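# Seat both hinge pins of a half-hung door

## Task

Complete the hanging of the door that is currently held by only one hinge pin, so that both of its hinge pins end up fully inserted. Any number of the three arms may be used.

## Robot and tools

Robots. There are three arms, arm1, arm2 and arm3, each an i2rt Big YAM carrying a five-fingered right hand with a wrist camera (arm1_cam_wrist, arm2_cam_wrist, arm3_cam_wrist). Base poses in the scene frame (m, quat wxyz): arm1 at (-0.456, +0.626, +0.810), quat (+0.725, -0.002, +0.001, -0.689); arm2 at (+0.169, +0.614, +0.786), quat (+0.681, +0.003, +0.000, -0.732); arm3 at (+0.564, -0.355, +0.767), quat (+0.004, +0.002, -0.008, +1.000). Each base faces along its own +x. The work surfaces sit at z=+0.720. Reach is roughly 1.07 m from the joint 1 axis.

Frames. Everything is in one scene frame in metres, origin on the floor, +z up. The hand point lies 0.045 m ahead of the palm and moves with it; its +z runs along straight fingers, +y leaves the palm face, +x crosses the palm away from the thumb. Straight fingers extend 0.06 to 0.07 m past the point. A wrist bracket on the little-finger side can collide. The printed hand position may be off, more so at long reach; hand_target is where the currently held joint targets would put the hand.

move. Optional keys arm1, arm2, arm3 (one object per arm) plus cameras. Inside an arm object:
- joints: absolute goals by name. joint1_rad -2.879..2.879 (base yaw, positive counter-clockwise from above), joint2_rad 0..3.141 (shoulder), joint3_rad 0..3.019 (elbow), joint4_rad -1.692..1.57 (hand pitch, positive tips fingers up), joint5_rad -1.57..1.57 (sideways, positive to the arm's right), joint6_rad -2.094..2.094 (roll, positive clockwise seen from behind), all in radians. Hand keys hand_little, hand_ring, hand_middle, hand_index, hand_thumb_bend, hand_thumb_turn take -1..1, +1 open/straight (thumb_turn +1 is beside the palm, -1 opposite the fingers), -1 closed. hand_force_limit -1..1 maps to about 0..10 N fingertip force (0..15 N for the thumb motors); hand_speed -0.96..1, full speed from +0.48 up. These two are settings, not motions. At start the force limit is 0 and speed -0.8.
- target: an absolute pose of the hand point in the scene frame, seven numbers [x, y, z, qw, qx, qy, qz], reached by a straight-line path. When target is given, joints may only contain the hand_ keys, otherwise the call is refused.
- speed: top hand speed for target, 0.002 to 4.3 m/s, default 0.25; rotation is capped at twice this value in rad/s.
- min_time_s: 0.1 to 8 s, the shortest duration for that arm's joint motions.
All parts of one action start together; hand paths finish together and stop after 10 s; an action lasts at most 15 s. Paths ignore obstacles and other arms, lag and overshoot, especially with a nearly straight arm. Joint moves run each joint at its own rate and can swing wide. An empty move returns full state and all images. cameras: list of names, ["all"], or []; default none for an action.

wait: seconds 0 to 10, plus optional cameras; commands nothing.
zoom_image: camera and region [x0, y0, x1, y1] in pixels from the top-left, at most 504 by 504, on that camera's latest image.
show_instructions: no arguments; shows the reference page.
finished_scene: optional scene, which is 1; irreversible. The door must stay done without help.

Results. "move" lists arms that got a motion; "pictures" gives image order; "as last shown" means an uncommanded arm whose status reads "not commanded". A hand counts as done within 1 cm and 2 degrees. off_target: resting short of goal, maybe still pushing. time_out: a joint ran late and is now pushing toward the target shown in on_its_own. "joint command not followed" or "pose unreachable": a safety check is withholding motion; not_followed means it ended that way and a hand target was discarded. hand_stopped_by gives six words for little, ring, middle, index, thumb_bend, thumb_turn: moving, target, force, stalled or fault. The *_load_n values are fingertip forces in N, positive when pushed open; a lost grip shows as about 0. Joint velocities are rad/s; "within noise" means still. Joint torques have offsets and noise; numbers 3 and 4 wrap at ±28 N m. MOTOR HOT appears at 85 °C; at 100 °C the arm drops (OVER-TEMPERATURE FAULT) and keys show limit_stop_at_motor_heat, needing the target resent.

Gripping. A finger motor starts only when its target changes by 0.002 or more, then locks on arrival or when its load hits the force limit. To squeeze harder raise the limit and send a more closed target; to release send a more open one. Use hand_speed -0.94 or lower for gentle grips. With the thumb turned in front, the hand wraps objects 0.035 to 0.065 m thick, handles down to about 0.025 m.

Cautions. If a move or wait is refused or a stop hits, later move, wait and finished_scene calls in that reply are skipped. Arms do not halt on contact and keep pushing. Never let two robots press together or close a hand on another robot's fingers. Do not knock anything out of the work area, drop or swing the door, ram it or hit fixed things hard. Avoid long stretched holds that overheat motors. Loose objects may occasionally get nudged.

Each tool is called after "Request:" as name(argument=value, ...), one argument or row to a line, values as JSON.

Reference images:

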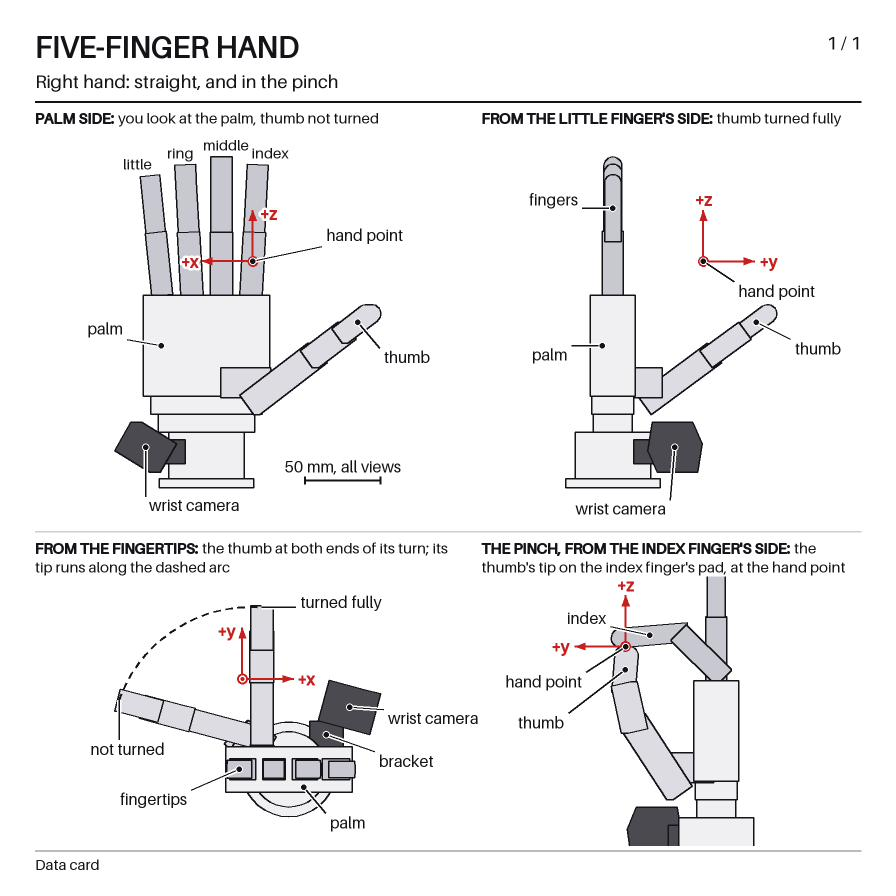

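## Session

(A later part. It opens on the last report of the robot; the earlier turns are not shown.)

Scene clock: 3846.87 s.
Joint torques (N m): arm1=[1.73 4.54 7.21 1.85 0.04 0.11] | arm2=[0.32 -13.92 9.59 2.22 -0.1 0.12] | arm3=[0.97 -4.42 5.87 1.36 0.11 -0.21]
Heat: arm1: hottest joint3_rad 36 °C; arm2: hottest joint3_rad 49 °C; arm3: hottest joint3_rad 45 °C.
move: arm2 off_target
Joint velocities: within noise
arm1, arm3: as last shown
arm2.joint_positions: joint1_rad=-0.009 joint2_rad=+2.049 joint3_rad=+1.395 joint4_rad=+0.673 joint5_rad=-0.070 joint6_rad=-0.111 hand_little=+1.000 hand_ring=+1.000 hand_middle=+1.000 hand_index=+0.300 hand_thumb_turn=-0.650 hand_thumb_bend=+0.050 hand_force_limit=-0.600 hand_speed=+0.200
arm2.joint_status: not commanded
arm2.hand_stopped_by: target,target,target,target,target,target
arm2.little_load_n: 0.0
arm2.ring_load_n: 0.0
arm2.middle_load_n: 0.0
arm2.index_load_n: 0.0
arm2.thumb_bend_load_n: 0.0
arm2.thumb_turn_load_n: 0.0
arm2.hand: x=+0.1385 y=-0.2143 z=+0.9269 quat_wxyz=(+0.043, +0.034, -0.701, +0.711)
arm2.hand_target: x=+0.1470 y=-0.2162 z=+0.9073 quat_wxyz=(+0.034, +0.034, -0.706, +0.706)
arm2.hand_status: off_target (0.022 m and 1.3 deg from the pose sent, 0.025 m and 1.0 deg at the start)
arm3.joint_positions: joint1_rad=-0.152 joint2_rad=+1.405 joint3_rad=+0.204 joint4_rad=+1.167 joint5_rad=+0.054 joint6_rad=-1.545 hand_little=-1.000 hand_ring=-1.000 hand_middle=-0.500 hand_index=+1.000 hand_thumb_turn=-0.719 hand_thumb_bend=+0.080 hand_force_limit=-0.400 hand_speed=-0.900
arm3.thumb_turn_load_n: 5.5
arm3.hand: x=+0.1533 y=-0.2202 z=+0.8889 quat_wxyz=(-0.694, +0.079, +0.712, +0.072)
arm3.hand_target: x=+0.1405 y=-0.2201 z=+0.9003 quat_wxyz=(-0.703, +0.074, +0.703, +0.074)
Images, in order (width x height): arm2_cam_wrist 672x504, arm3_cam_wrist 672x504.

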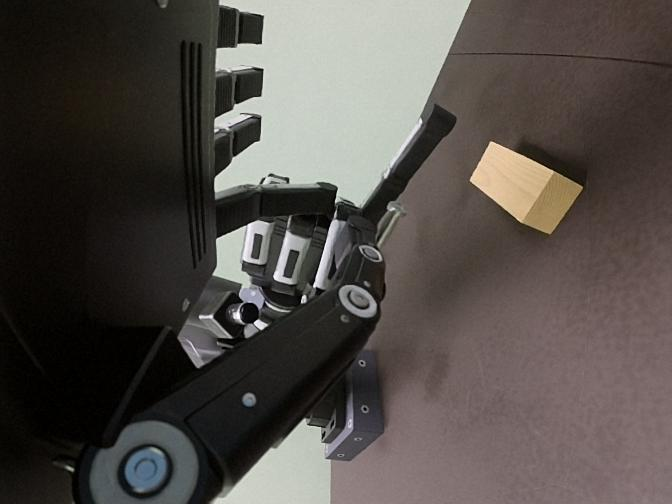

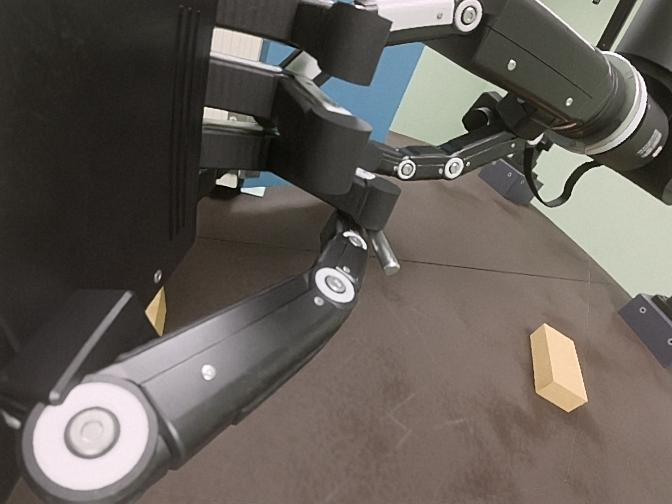

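Request:
zoom_image(
  camera="arm3_cam_wrist",
  region=[340, 100, 480, 220],
)

Request:
zoom_image(
  camera="arm2_cam_wrist",
  region=[340, 180, 420, 260],
)

Scaled by 3.600 from the camera's image (finer frame: 960x720).

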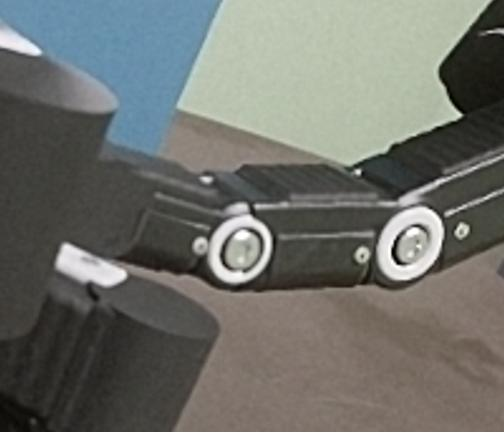

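Scaled by 6.300 from the camera's image (finer frame: 960x720).

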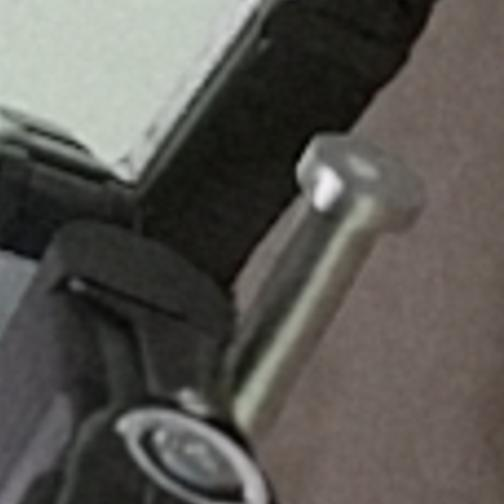

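Request:
move(
  arm2={"target": [0.145, -0.215, 0.950, 0.0339, 0.0339, -0.706, 0.706], "speed": 0.05},
  cameras=["arm2_cam_wrist", "arm3_cam_wrist"],
)

Request:
zoom_image(
  camera="arm2_cam_wrist",
  region=[290, 140, 450, 300],
)

Scene clock: 3882.13 s.
Joint torques (N m): arm1=[1.79 4.54 7.21 1.85 0.03 0.11] | arm2=[-0.32 -17.14 11.04 1.29 -0.22 0.12] | arm3=[0.97 -4.72 5.86 1.52 0.02 -0.2]
Heat: arm1: hottest joint3_rad 37 °C; arm2: hottest joint3_rad 47 °C; arm3: hottest joint3_rad 45 °C.
move: arm2 off_target
Joint velocities: within noise
arm1.joint_positions: joint1_rad=+0.540 joint2_rad=+0.643 joint3_rad=+1.569 joint4_rad=-1.489 joint5_rad=+0.222 joint6_rad=-1.308 hand_little=+1.000 hand_ring=+1.000 hand_middle=+1.000 hand_index=+1.000 hand_thumb_turn=+1.000 hand_thumb_bend=+1.000 hand_force_limit=+0.000 hand_speed=-0.800
arm1.joint_status: not commanded
arm1.hand_stopped_by: target,target,target,target,target,target
arm1.little_load_n: 0.0
arm1.ring_load_n: 0.0
arm1.middle_load_n: 0.0
arm1.index_load_n: 0.0
arm1.thumb_bend_load_n: 0.0
arm1.thumb_turn_load_n: 0.0
arm1.hand: x=-0.4302 y=+0.4273 z=+1.3542 quat_wxyz=(+0.261, +0.677, -0.549, +0.414)
arm1.hand_target: x=-0.4304 y=+0.4313 z=+1.3581 quat_wxyz=(+0.258, +0.677, -0.548, +0.418)
arm1.hand_status: not commanded
arm2.joint_positions: joint1_rad=-0.009 joint2_rad=+2.031 joint3_rad=+1.395 joint4_rad=+0.613 joint5_rad=-0.070 joint6_rad=-0.110 hand_little=+1.000 hand_ring=+1.000 hand_middle=+1.000 hand_index=+0.300 hand_thumb_turn=-0.650 hand_thumb_bend=+0.050 hand_force_limit=-0.600 hand_speed=+0.200
arm2.joint_status: not commanded
arm2.hand_stopped_by: target,target,target,target,target,target
arm2.little_load_n: -0.5
arm2.ring_load_n: 0.0
arm2.middle_load_n: 0.0
arm2.index_load_n: 0.5
arm2.thumb_bend_load_n: 0.5
arm2.thumb_turn_load_n: 0.0
arm2.hand: x=+0.1390 y=-0.2102 z=+0.9260 quat_wxyz=(+0.040, +0.033, -0.716, +0.696)
arm2.hand_target: x=+0.1450 y=-0.2146 z=+0.9501 quat_wxyz=(+0.034, +0.034, -0.706, +0.706)
arm2.hand_status: off_target (0.025 m and 1.7 deg from the pose sent, 0.024 m and 1.3 deg at the start)
arm3: as last shown
arm3.joint_positions: joint1_rad=-0.151 joint2_rad=+1.408 joint3_rad=+0.204 joint4_rad=+1.163 joint5_rad=+0.056 joint6_rad=-1.545 hand_little=-1.000 hand_ring=-1.000 hand_middle=-0.500 hand_index=+1.000 hand_thumb_turn=-0.719 hand_thumb_bend=+0.080 hand_force_limit=-0.400 hand_speed=-0.900
arm3.hand: x=+0.1537 y=-0.2201 z=+0.8865 quat_wxyz=(-0.691, +0.080, +0.714, +0.072)
arm3.hand_target: x=+0.1405 y=-0.2203 z=+0.9002 quat_wxyz=(-0.703, +0.074, +0.703, +0.074)
Images, in order (width x height): arm2_cam_wrist 672x504, arm3_cam_wrist 672x504.

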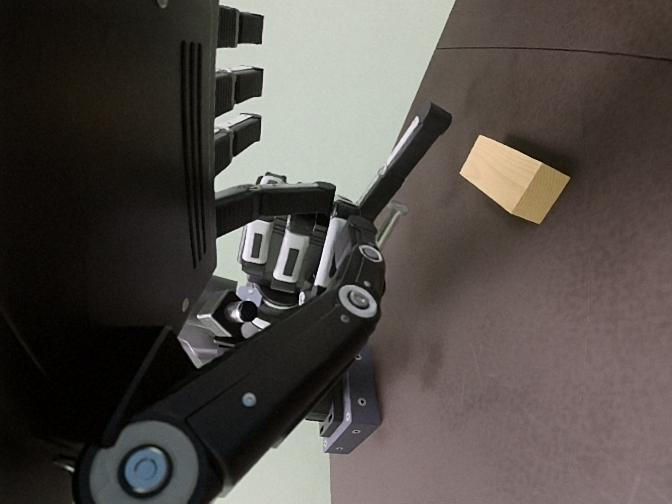

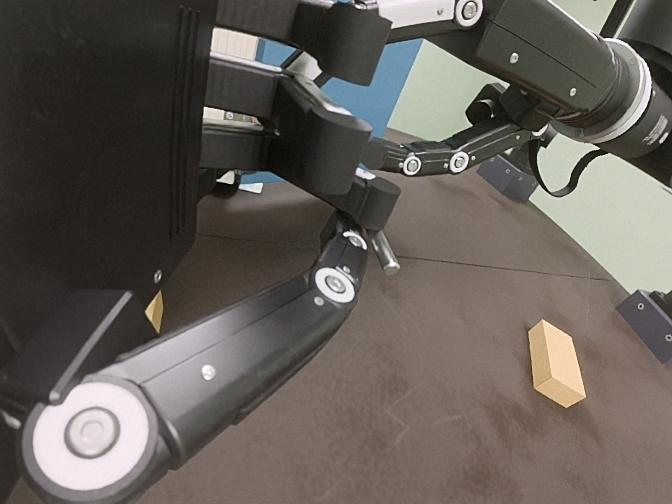

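Scaled by 3.150 from the camera's image (finer frame: 960x720).

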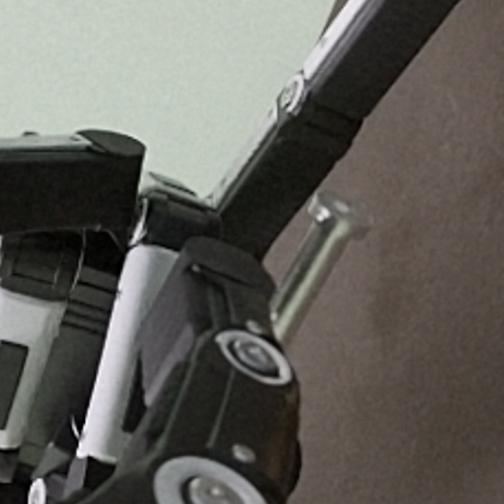

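Request:
move(
  arm2={"target": [0.110, -0.20, 0.985, 0.0339, 0.0339, -0.706, 0.706], "speed": 0.08},
  cameras=["arm2_cam_wrist", "arm3_cam_wrist"],
)

Scene clock: 3909.93 s.
Joint torques (N m): arm1=[1.73 4.48 7.21 1.84 0.04 0.11] | arm2=[-0.91 -16.67 10.45 1.35 -0.12 0.12] | arm3=[0.91 -4.84 5.67 1.5 0.04 -0.19]
Heat: arm1: hottest joint3_rad 37 °C; arm2: hottest joint3_rad 48 °C; arm3: hottest joint3_rad 45 °C.
move: arm2 off_target
Joint velocities: within noise
arm1, arm3: as last shown
arm2.joint_positions: joint1_rad=-0.056 joint2_rad=+1.954 joint3_rad=+1.395 joint4_rad=+0.549 joint5_rad=-0.130 joint6_rad=-0.110 hand_little=+1.000 hand_ring=+1.000 hand_middle=+1.000 hand_index=+0.300 hand_thumb_turn=-0.650 hand_thumb_bend=+0.050 hand_force_limit=-0.600 hand_speed=+0.200
arm2.joint_status: not commanded
arm2.hand_stopped_by: target,target,target,target,target,target
arm2.little_load_n: 0.0
arm2.ring_load_n: 0.0
arm2.middle_load_n: 0.0
arm2.index_load_n: 0.0
arm2.thumb_bend_load_n: 0.5
arm2.thumb_turn_load_n: 0.0
arm2.hand: x=+0.1131 y=-0.2000 z=+0.9706 quat_wxyz=(+0.036, +0.038, -0.711, +0.701)
arm2.hand_target: x=+0.1102 y=-0.2000 z=+0.9851 quat_wxyz=(+0.034, +0.034, -0.706, +0.706)
arm2.hand_status: off_target (0.015 m and 0.9 deg from the pose sent, 0.067 m and 1.7 deg at the start)
arm3.joint_positions: joint1_rad=-0.151 joint2_rad=+1.408 joint3_rad=+0.207 joint4_rad=+1.163 joint5_rad=+0.056 joint6_rad=-1.546 hand_little=-1.000 hand_ring=-1.000 hand_middle=-0.500 hand_index=+1.000 hand_thumb_turn=-0.719 hand_thumb_bend=+0.080 hand_force_limit=-0.400 hand_speed=-0.900
arm3.thumb_turn_load_n: 5.0
arm3.hand: x=+0.1524 y=-0.2200 z=+0.8878 quat_wxyz=(-0.692, +0.079, +0.713, +0.072)
arm3.hand_target: x=+0.1405 y=-0.2201 z=+0.9002 quat_wxyz=(-0.703, +0.074, +0.703, +0.074)
Images, in order (width x height): arm2_cam_wrist 672x504, arm3_cam_wrist 672x504.

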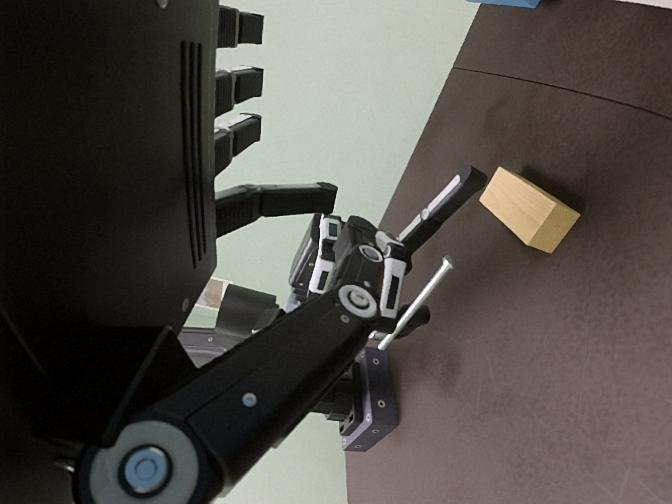

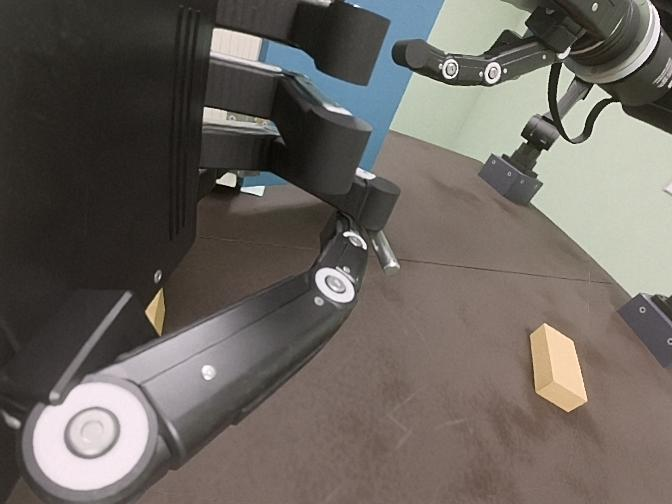

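Request:
move(
  arm2={"target": [0.10, -0.11, 0.98, 0.0403, 0.026, -0.5367, 0.8424], "speed": 0.2, "joints": {"hand_index": 0.0, "hand_speed": 0.2}},
)

Request:
move(
  arm3={"target": [0.1514, -0.2129, 0.90, 0.7038, 0.0675, -0.6664, -0.2362], "speed": 0.1},
  cameras=["arm2_cam_wrist", "arm3_cam_wrist"],
)

Request:
zoom_image(
  camera="arm2_cam_wrist",
  region=[300, 140, 500, 340],
)

Scene clock: 4055.97 s.
Joint torques (N m): arm1=[1.73 4.48 7.2 1.84 0.04 0.11] | arm2=[-1.38 -11.99 7.02 2.21 -0.02 0.15] | arm3=[0.97 -4.84 5.65 1.54 0.04 -0.19]
Heat: arm1: hottest joint3_rad 37 °C; arm2: hottest joint3_rad 48 °C; arm3: hottest joint3_rad 44 °C.
move: arm2 off_target
Joint velocities: within noise
arm1, arm3: as last shown
arm2.joint_positions: joint1_rad=-0.095 joint2_rad=+1.970 joint3_rad=+1.047 joint4_rad=+1.373 joint5_rad=-0.159 joint6_rad=-0.037 hand_little=+1.000 hand_ring=+1.000 hand_middle=+1.000 hand_index=+0.000 hand_thumb_turn=-0.650 hand_thumb_bend=+0.050 hand_force_limit=-0.600 hand_speed=+0.200
arm2.joint_status: all done
arm2.hand_stopped_by: target,target,target,target,target,target
arm2.little_load_n: 0.0
arm2.ring_load_n: -0.5
arm2.middle_load_n: 0.0
arm2.index_load_n: 0.0
arm2.thumb_bend_load_n: 0.0
arm2.thumb_turn_load_n: 0.0
arm2.hand: x=+0.1061 y=-0.1111 z=+0.9890 quat_wxyz=(+0.043, +0.031, -0.535, +0.843)
arm2.hand_target: x=+0.1000 y=-0.1099 z=+0.9800 quat_wxyz=(+0.040, +0.026, -0.537, +0.842)
arm2.hand_status: off_target (0.011 m and 0.7 deg from the pose sent, 0.091 m and 25.8 deg at the start)
arm3.thumb_bend_load_n: 0.0
arm3.thumb_turn_load_n: 5.5
pictures: none

Scene clock: 4058.87 s.
Joint torques (N m): arm1=[1.73 4.54 7.21 1.84 0.04 0.11] | arm2=[-1.38 -12.34 7.01 2.18 0 0.15] | arm3=[0.67 -5.83 1.95 2.06 -0.06 -0.21]
Heat: arm1: hottest joint3_rad 37 °C; arm2: hottest joint3_rad 47 °C; arm3: hottest joint3_rad 44 °C.
move: arm3 off_target
Joint velocities: within noise
arm1, arm2: as last shown
arm2.ring_load_n: 0.0
arm2.hand: x=+0.1061 y=-0.1111 z=+0.9890 quat_wxyz=(+0.042, +0.031, -0.535, +0.843)
arm3.joint_positions: joint1_rad=-0.140 joint2_rad=+1.699 joint3_rad=+0.207 joint4_rad=+1.551 joint5_rad=+0.083 joint6_rad=-1.971 hand_little=-1.000 hand_ring=-1.000 hand_middle=-0.500 hand_index=+1.000 hand_thumb_turn=-0.719 hand_thumb_bend=+0.080 hand_force_limit=-0.400 hand_speed=-0.900
arm3.joint_status: not commanded
arm3.hand_stopped_by: target,target,target,target,target,force
arm3.little_load_n: 0.0
arm3.ring_load_n: 0.0
arm3.middle_load_n: -0.5
arm3.index_load_n: 0.0
arm3.thumb_bend_load_n: 0.5
arm3.thumb_turn_load_n: 5.5
arm3.hand: x=+0.1522 y=-0.2117 z=+0.8984 quat_wxyz=(-0.693, -0.062, +0.680, +0.230)
arm3.hand_target: x=+0.1512 y=-0.2129 z=+0.9006 quat_wxyz=(-0.696, -0.066, +0.676, +0.233)
arm3.hand_status: off_target (0.002 m and 2.2 deg from the pose sent, 0.014 m and 25.9 deg at the start; a joint's target at an end of its range on 30 of 87 steps)
Images, in order (width x height): arm2_cam_wrist 672x504, arm3_cam_wrist 672x504.

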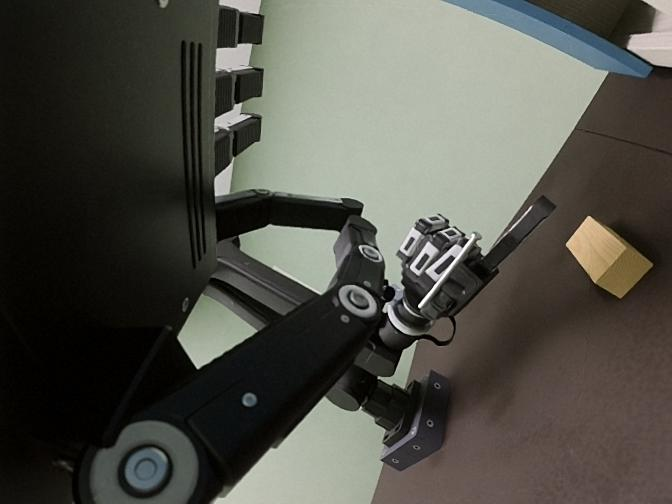

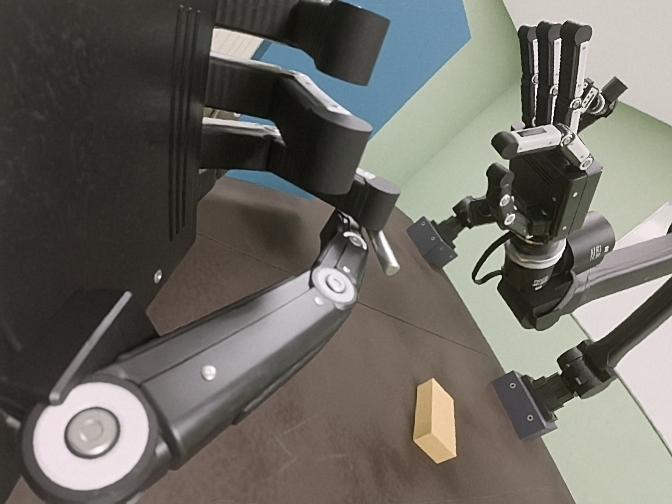

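Scaled by 2.520 from the camera's image (finer frame: 960x720).

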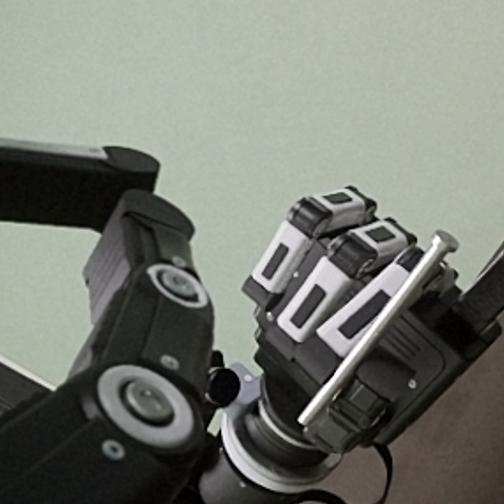

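Request:
move(
  cameras=["arm2_cam_wrist","arm3_cam_wrist"],
)

Scene clock: 4080.20 s.
Joint torques (N m): arm1=[1.79 4.48 7.21 1.84 0.03 0.11] | arm2=[-1.14 -11.93 7.02 2.17 -0.03 0.14] | arm3=[0.67 -5.83 1.94 2.04 -0.06 -0.2]
Heat: arm1: hottest joint3_rad 37 °C; arm2: hottest joint3_rad 46 °C; arm3: hottest joint3_rad 42 °C.
Joint velocities: within noise
arm1.joint_positions: joint1_rad=+0.540 joint2_rad=+0.643 joint3_rad=+1.569 joint4_rad=-1.489 joint5_rad=+0.222 joint6_rad=-1.308 hand_little=+1.000 hand_ring=+1.000 hand_middle=+1.000 hand_index=+1.000 hand_thumb_turn=+1.000 hand_thumb_bend=+1.000 hand_force_limit=+0.000 hand_speed=-0.800
arm1.joint_status: not commanded
arm1.hand_stopped_by: target,target,target,target,target,target
arm1.little_load_n: 0.0
arm1.ring_load_n: 0.0
arm1.middle_load_n: 0.0
arm1.index_load_n: 0.0
arm1.thumb_bend_load_n: 0.0
arm1.thumb_turn_load_n: 0.0
arm1.hand: x=-0.4302 y=+0.4273 z=+1.3542 quat_wxyz=(+0.261, +0.677, -0.549, +0.414) (m; scene frame)
arm1.hand_target: x=-0.4304 y=+0.4313 z=+1.3581 quat_wxyz=(+0.258, +0.677, -0.548, +0.418) (m; scene frame)
arm1.hand_status: not commanded
arm2.joint_positions: joint1_rad=-0.095 joint2_rad=+1.970 joint3_rad=+1.047 joint4_rad=+1.373 joint5_rad=-0.159 joint6_rad=-0.037 hand_little=+1.000 hand_ring=+1.000 hand_middle=+1.000 hand_index=+0.000 hand_thumb_turn=-0.650 hand_thumb_bend=+0.050 hand_force_limit=-0.600 hand_speed=+0.200
arm2.joint_status: not commanded
arm2.hand_stopped_by: target,target,target,target,target,target
arm2.little_load_n: -0.5
arm2.ring_load_n: -0.5
arm2.middle_load_n: 0.0
arm2.index_load_n: 0.0
arm2.thumb_bend_load_n: 0.0
arm2.thumb_turn_load_n: 0.0
arm2.hand: x=+0.1061 y=-0.1111 z=+0.9890 quat_wxyz=(+0.042, +0.031, -0.535, +0.843) (m; scene frame)
arm2.hand_target: x=+0.1000 y=-0.1099 z=+0.9800 quat_wxyz=(+0.040, +0.026, -0.537, +0.842) (m; scene frame)
arm2.hand_status: not commanded
arm3.joint_positions: joint1_rad=-0.140 joint2_rad=+1.699 joint3_rad=+0.207 joint4_rad=+1.551 joint5_rad=+0.083 joint6_rad=-1.971 hand_little=-1.000 hand_ring=-1.000 hand_middle=-0.500 hand_index=+1.000 hand_thumb_turn=-0.719 hand_thumb_bend=+0.080 hand_force_limit=-0.400 hand_speed=-0.900
arm3.joint_status: not commanded
arm3.hand_stopped_by: target,target,target,target,target,force
arm3.little_load_n: 0.0
arm3.ring_load_n: 0.0
arm3.middle_load_n: -0.5
arm3.index_load_n: 0.0
arm3.thumb_bend_load_n: 0.0
arm3.thumb_turn_load_n: 5.5
arm3.hand: x=+0.1522 y=-0.2117 z=+0.8984 quat_wxyz=(-0.693, -0.062, +0.680, +0.230) (m; scene frame)
arm3.hand_target: x=+0.1512 y=-0.2129 z=+0.9006 quat_wxyz=(-0.696, -0.066, +0.676, +0.233) (m; scene frame)
arm3.hand_status: off_target (0.002 m and 2.2 deg from the pose sent, 0.014 m and 25.9 deg at the start; a joint's target at an end of its range on 30 of 87 steps)
pictures: arm2_cam_wrist, arm3_cam_wrist
Images, in order (width x height): arm2_cam_wrist 672x504, arm3_cam_wrist 672x504.

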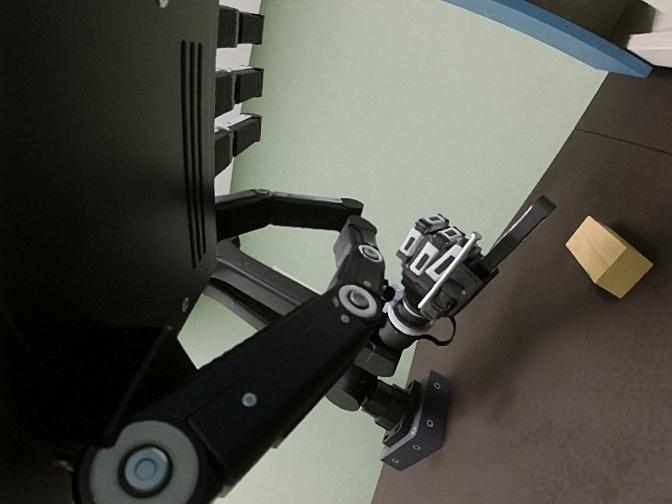

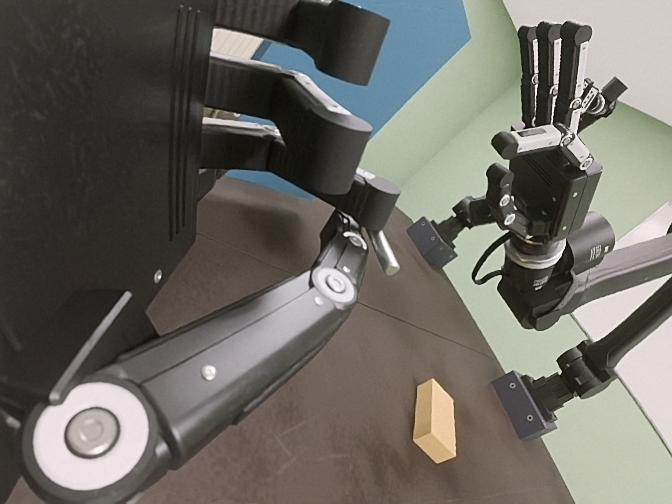

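Request:
zoom_image(
  camera="arm2_cam_wrist",
  region=[370, 170, 570, 340],
)

Request:
zoom_image(
  camera="arm3_cam_wrist",
  region=[280, 120, 480, 300],
)

Scaled by 2.520 from the camera's image (finer frame: 960x720).

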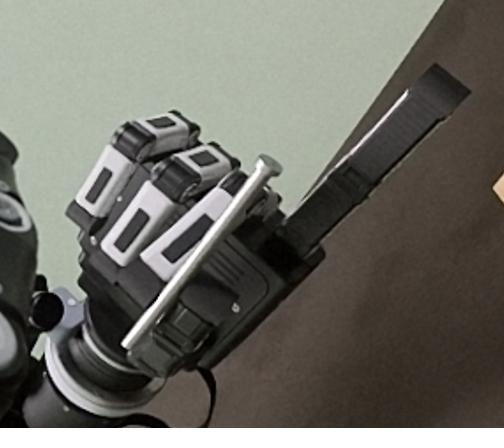

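Scaled by 2.520 from the camera's image (finer frame: 960x720).

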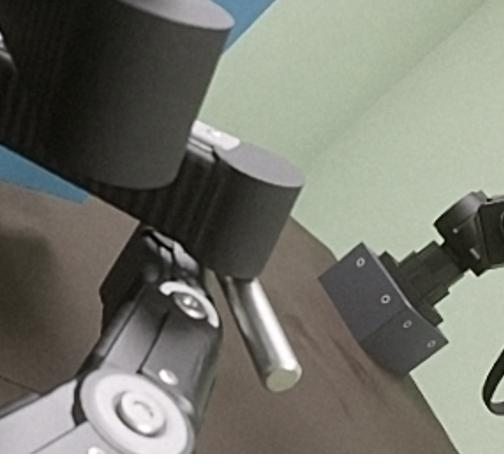

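Request:
move(
  arm2={"target":[0.134,-0.195,0.952,0.0403,0.026,-0.5367,0.8424],"speed":0.08},
  cameras=["arm2_cam_wrist","arm3_cam_wrist"],
)

Scene clock: 4162.37 s.
Joint torques (N m): arm1=[1.73 4.48 7.23 1.85 0.04 0.11] | arm2=[0.15 -14.1 10.74 1.1 0.21 -0.1] | arm3=[0.73 -5.83 1.95 2.06 -0.06 -0.2]
Heat: arm1: hottest joint3_rad 37 °C; arm2: hottest joint3_rad 43 °C; arm3: hottest joint3_rad 41 °C.
move: arm2 off_target
Joint velocities: within noise
arm1, arm3: as last shown
arm1.ring_load_n: -0.5
arm2.joint_positions: joint1_rad=-0.035 joint2_rad=+2.154 joint3_rad=+1.273 joint4_rad=+1.318 joint5_rad=-0.094 joint6_rad=-0.045 hand_little=+1.000 hand_ring=+1.000 hand_middle=+1.000 hand_index=+0.000 hand_thumb_turn=-0.650 hand_thumb_bend=+0.050 hand_force_limit=-0.600 hand_speed=+0.200
arm2.joint_status: not commanded
arm2.hand_stopped_by: target,target,target,target,target,target
arm2.little_load_n: -0.5
arm2.ring_load_n: 0.0
arm2.middle_load_n: 0.0
arm2.index_load_n: 0.0
arm2.thumb_bend_load_n: 0.5
arm2.thumb_turn_load_n: 0.0
arm2.hand: x=+0.1296 y=-0.1837 z=+0.9528 quat_wxyz=(+0.037, +0.021, -0.539, +0.841)
arm2.hand_target: x=+0.1342 y=-0.1942 z=+0.9520 quat_wxyz=(+0.040, +0.026, -0.537, +0.842)
arm2.hand_status: off_target (0.012 m and 0.7 deg from the pose sent, 0.096 m and 0.7 deg at the start)
arm3.thumb_turn_load_n: 5.0
Images, in order (width x height): arm2_cam_wrist 672x504, arm3_cam_wrist 672x504.

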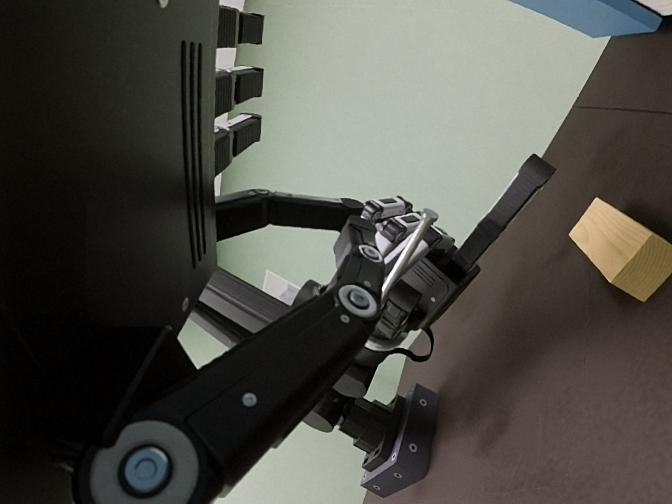

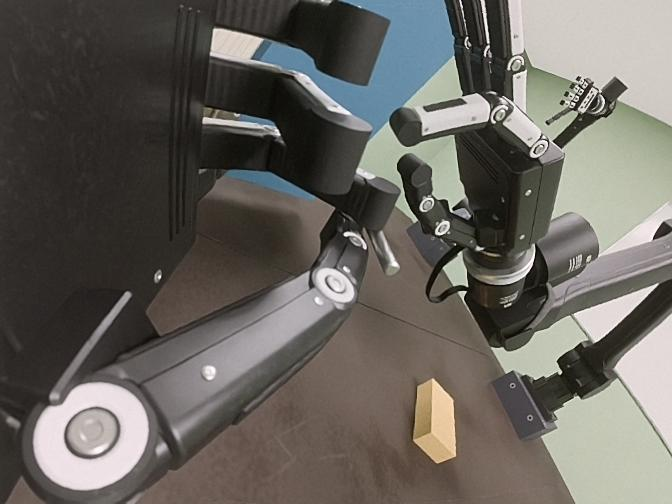

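Request:
zoom_image(
  camera="arm2_cam_wrist",
  region=[340, 170, 480, 330],
)

Request:
zoom_image(
  camera="arm3_cam_wrist",
  region=[340, 70, 540, 290],
)

Scaled by 3.150 from the camera's image (finer frame: 960x720).

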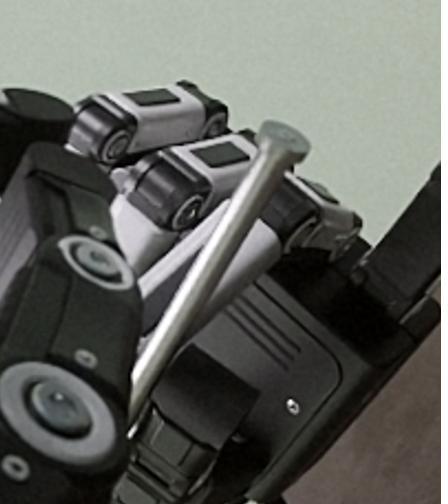

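Scaled by 2.291 from the camera's image (finer frame: 960x720).

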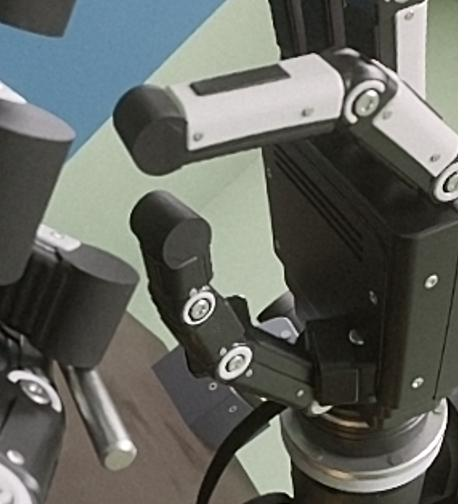

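Request:
move(
  arm2={"target":[0.134,-0.209,0.934,0.0403,0.026,-0.5367,0.8424],"speed":0.06},
  cameras=["arm2_cam_wrist","arm3_cam_wrist"],
)

Request:
zoom_image(
  camera="arm2_cam_wrist",
  region=[340, 170, 480, 330],
)

Request:
zoom_image(
  camera="arm3_cam_wrist",
  region=[340, 70, 540, 290],
)

Scene clock: 4193.00 s.
Joint torques (N m): arm1=[1.73 4.48 7.21 1.84 0.03 0.11] | arm2=[0.21 -14.68 10.65 1.36 0.22 -0.11] | arm3=[0.73 -5.77 1.94 2.07 -0.07 -0.2]
Heat: arm1: hottest joint3_rad 37 °C; arm2: hottest joint3_rad 44 °C; arm3: hottest joint3_rad 40 °C.
move: arm2 off_target
Joint velocities: within noise
arm1, arm3: as last shown
arm1.little_load_n: -0.5
arm1.ring_load_n: 0.0
arm2.joint_positions: joint1_rad=-0.033 joint2_rad=+2.215 joint3_rad=+1.327 joint4_rad=+1.318 joint5_rad=-0.092 joint6_rad=-0.046 hand_little=+1.000 hand_ring=+1.000 hand_middle=+1.000 hand_index=+0.000 hand_thumb_turn=-0.650 hand_thumb_bend=+0.050 hand_force_limit=-0.600 hand_speed=+0.200
arm2.joint_status: not commanded
arm2.hand_stopped_by: target,target,target,target,target,target
arm2.little_load_n: -0.5
arm2.ring_load_n: 0.0
arm2.middle_load_n: 0.0
arm2.index_load_n: 0.0
arm2.thumb_bend_load_n: 0.5
arm2.thumb_turn_load_n: 0.0
arm2.hand: x=+0.1288 y=-0.1985 z=+0.9326 quat_wxyz=(+0.037, +0.021, -0.542, +0.839)
arm2.hand_target: x=+0.1340 y=-0.2083 z=+0.9342 quat_wxyz=(+0.040, +0.026, -0.537, +0.842)
arm2.hand_status: off_target (0.012 m and 1.0 deg from the pose sent, 0.032 m and 0.7 deg at the start)
arm3.thumb_bend_load_n: 0.5
Images, in order (width x height): arm2_cam_wrist 672x504, arm3_cam_wrist 672x504.

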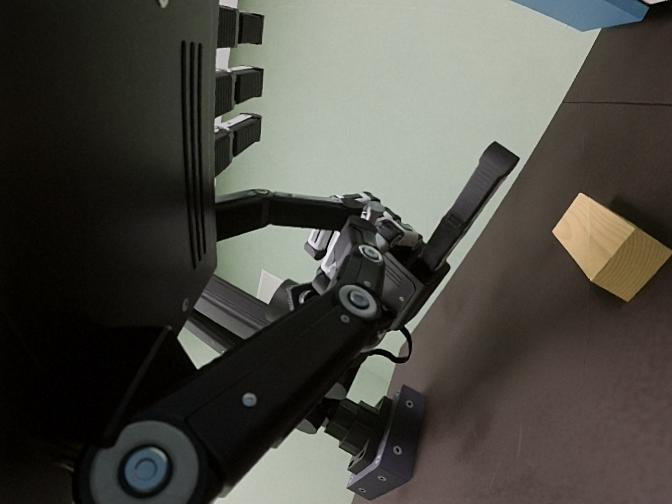

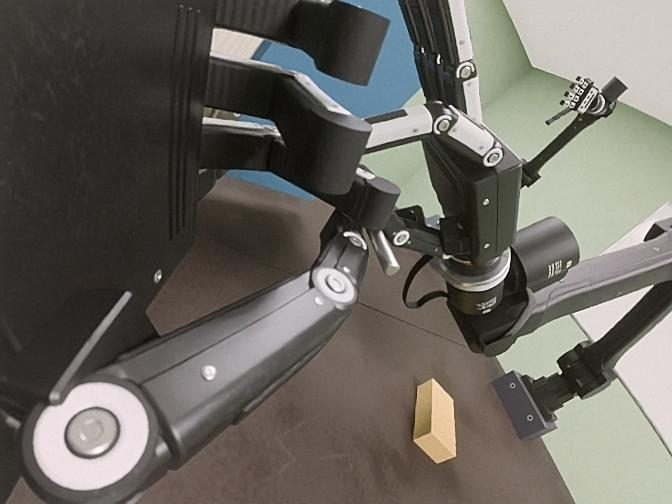

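Scaled by 3.150 from the camera's image (finer frame: 960x720).

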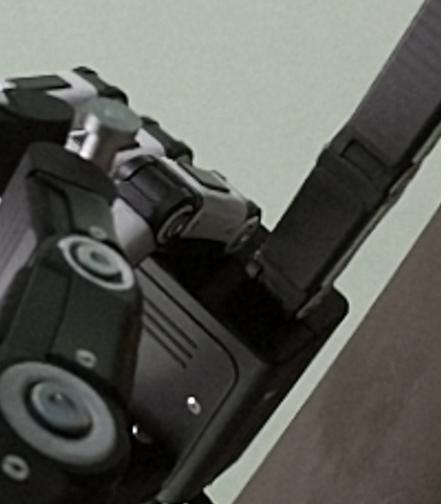

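Scaled by 2.291 from the camera's image (finer frame: 960x720).

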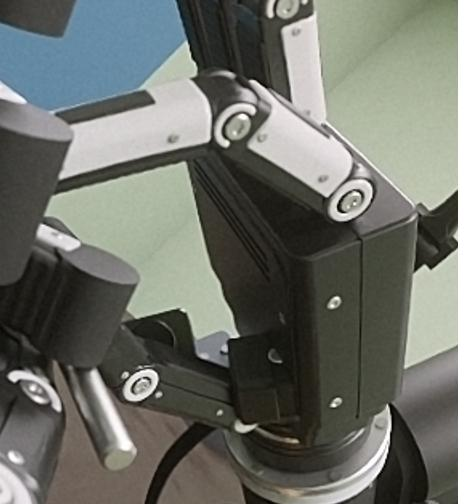

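Request:
move(
  arm2={"target":[0.133,-0.219,0.925,0.0403,0.026,-0.5367,0.8424],"speed":0.05,"joints":{"hand_index":0.14}},
  cameras=["arm2_cam_wrist","arm3_cam_wrist"],
)

Request:
zoom_image(
  camera="arm2_cam_wrist",
  region=[320, 160, 460, 300],
)

Request:
zoom_image(
  camera="arm3_cam_wrist",
  region=[340, 70, 540, 290],
)

Scene clock: 4284.20 s.
Joint torques (N m): arm1=[1.79 4.48 7.21 1.84 0.03 0.11] | arm2=[0.15 -14.92 10.88 1.25 0.21 -0.1] | arm3=[0.67 -5.83 1.95 2.06 -0.07 -0.2]
Heat: arm1: hottest joint3_rad 37 °C; arm2: hottest joint3_rad 48 °C; arm3: hottest joint3_rad 40 °C.
move: arm2 off_target
Joint velocities: within noise
arm1, arm3: as last shown
arm1.little_load_n: 0.0
arm2.joint_positions: joint1_rad=-0.033 joint2_rad=+2.247 joint3_rad=+1.364 joint4_rad=+1.318 joint5_rad=-0.092 joint6_rad=-0.046 hand_little=+1.000 hand_ring=+1.000 hand_middle=+1.000 hand_index=+0.140 hand_thumb_turn=-0.650 hand_thumb_bend=+0.050 hand_force_limit=-0.600 hand_speed=+0.200
arm2.joint_status: all done
arm2.hand_stopped_by: target,target,target,target,target,target
arm2.little_load_n: 0.0
arm2.ring_load_n: 0.0
arm2.middle_load_n: 0.0
arm2.index_load_n: 0.0
arm2.thumb_bend_load_n: 0.0
arm2.thumb_turn_load_n: 0.0
arm2.hand: x=+0.1279 y=-0.2078 z=+0.9259 quat_wxyz=(+0.038, +0.021, -0.540, +0.840)
arm2.hand_target: x=+0.1330 y=-0.2182 z=+0.9251 quat_wxyz=(+0.040, +0.026, -0.537, +0.842)
arm2.hand_status: off_target (0.012 m and 0.8 deg from the pose sent, 0.022 m and 1.0 deg at the start)
arm3.thumb_bend_load_n: 0.0
arm3.thumb_turn_load_n: 4.5
Images, in order (width x height): arm2_cam_wrist 672x504, arm3_cam_wrist 672x504.

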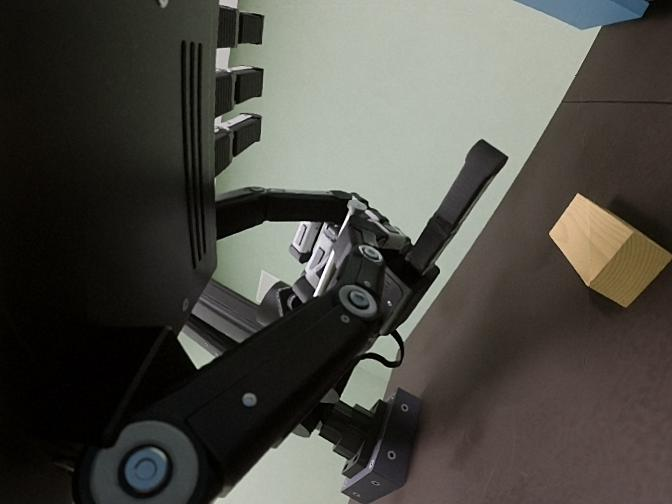

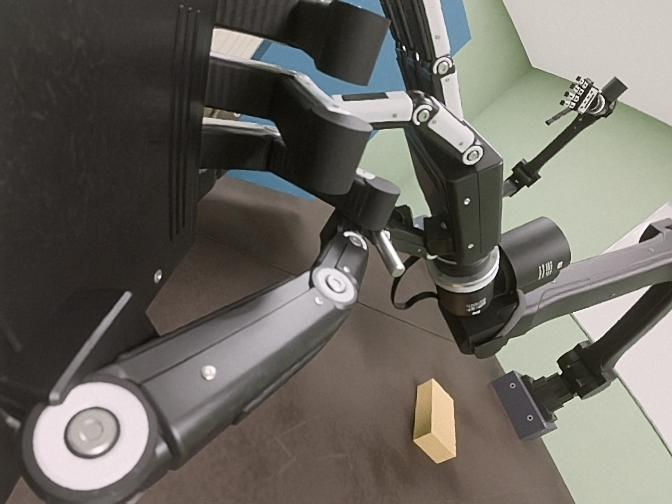

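Scaled by 3.600 from the camera's image (finer frame: 960x720).

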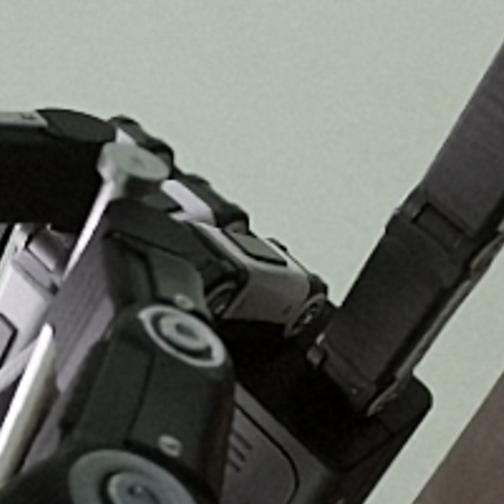

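Scaled by 2.291 from the camera's image (finer frame: 960x720).

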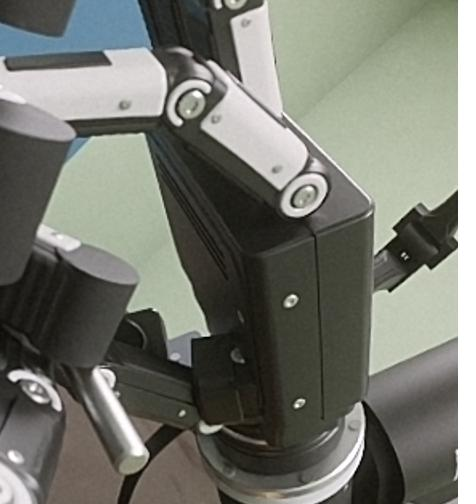

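Request:
zoom_image(
  camera="arm2_cam_wrist",
  region=[300, 180, 400, 280],
)

Request:
zoom_image(
  camera="arm3_cam_wrist",
  region=[340, 190, 440, 290],
)

Scaled by 5.040 from the camera's image (finer frame: 960x720).

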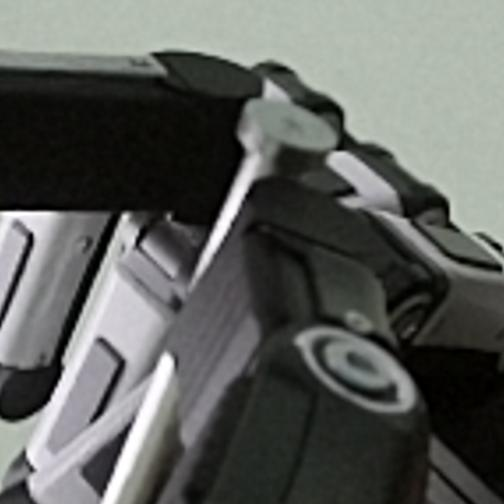

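Scaled by 5.040 from the camera's image (finer frame: 960x720).

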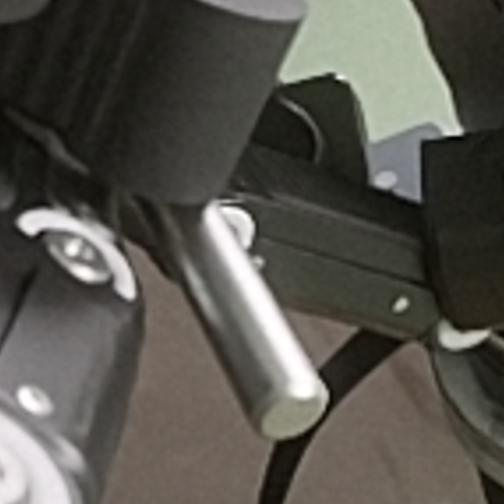

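Request:
move(
  arm2={"joints":{"hand_index":-0.12,"hand_speed":-0.8,"hand_force_limit":-0.7}},
  cameras=["arm2_cam_wrist","arm3_cam_wrist"],
)

Request:
zoom_image(
  camera="arm2_cam_wrist",
  region=[300, 180, 400, 280],
)

Request:
zoom_image(
  camera="arm3_cam_wrist",
  region=[340, 190, 440, 290],
)

Scene clock: 4314.10 s.
Joint torques (N m): arm1=[1.79 4.48 7.21 1.83 0.04 0.11] | arm2=[0.15 -14.62 10.84 1.21 0.22 -0.08] | arm3=[0.67 -5.83 1.94 2.06 -0.07 -0.2]
Heat: arm1: hottest joint3_rad 37 °C; arm2: hottest joint3_rad 46 °C; arm3: hottest joint3_rad 39 °C.
move: arm2 done
Joint velocities: within noise
arm1, arm3: as last shown
arm2.joint_positions: joint1_rad=-0.033 joint2_rad=+2.247 joint3_rad=+1.364 joint4_rad=+1.318 joint5_rad=-0.092 joint6_rad=-0.046 hand_little=+1.000 hand_ring=+1.000 hand_middle=+1.000 hand_index=-0.120 hand_thumb_turn=-0.650 hand_thumb_bend=+0.050 hand_force_limit=-0.700 hand_speed=-0.800
arm2.joint_status: all done
arm2.hand_stopped_by: target,target,target,target,target,target
arm2.little_load_n: 0.0
arm2.ring_load_n: 0.0
arm2.middle_load_n: 0.0
arm2.index_load_n: 0.0
arm2.thumb_bend_load_n: 0.0
arm2.thumb_turn_load_n: 0.0
arm2.hand: x=+0.1279 y=-0.2078 z=+0.9259 quat_wxyz=(+0.038, +0.021, -0.540, +0.840)
arm2.hand_target: x=+0.1330 y=-0.2182 z=+0.9251 quat_wxyz=(+0.040, +0.026, -0.537, +0.842)
arm2.hand_status: not commanded
arm3.thumb_bend_load_n: 0.5
Images, in order (width x height): arm2_cam_wrist 672x504, arm3_cam_wrist 672x504.

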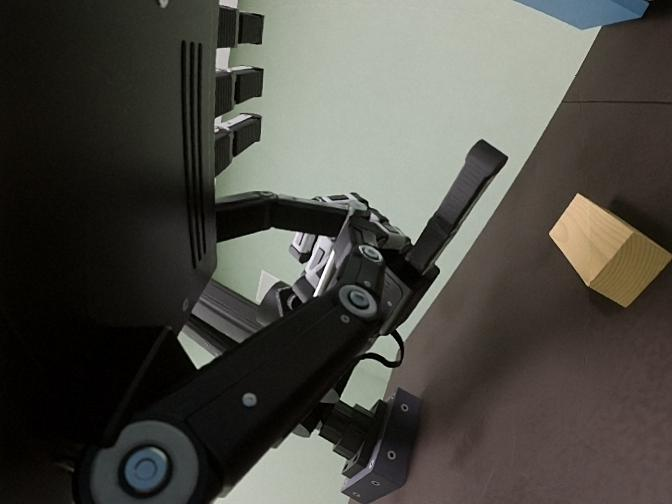

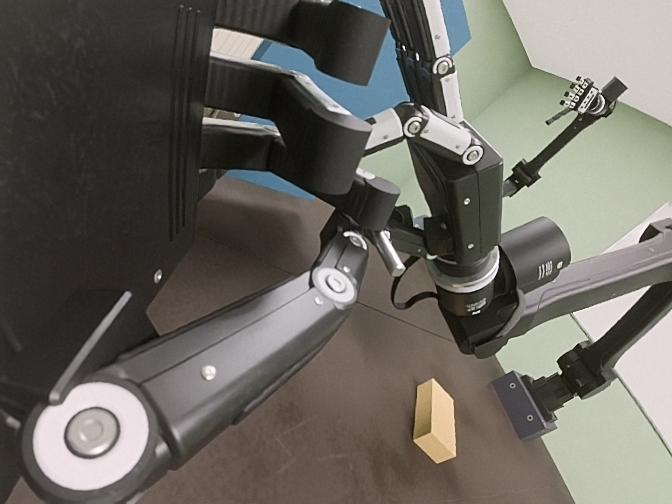

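Scaled by 5.040 from the camera's image (finer frame: 960x720).

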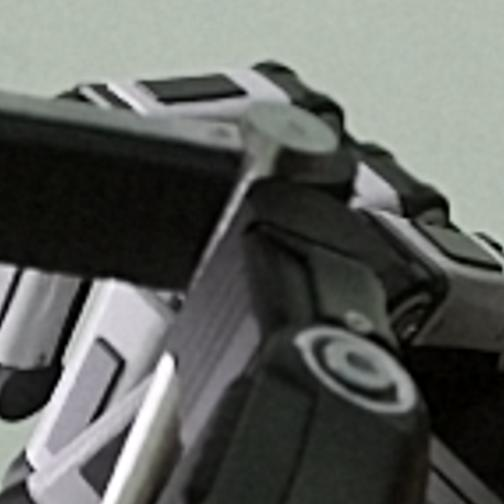

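Scaled by 5.040 from the camera's image (finer frame: 960x720).

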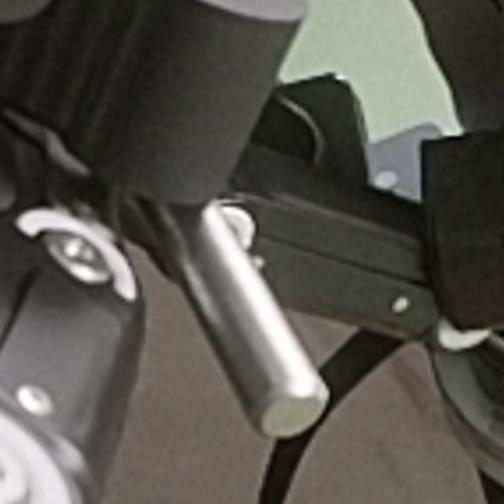

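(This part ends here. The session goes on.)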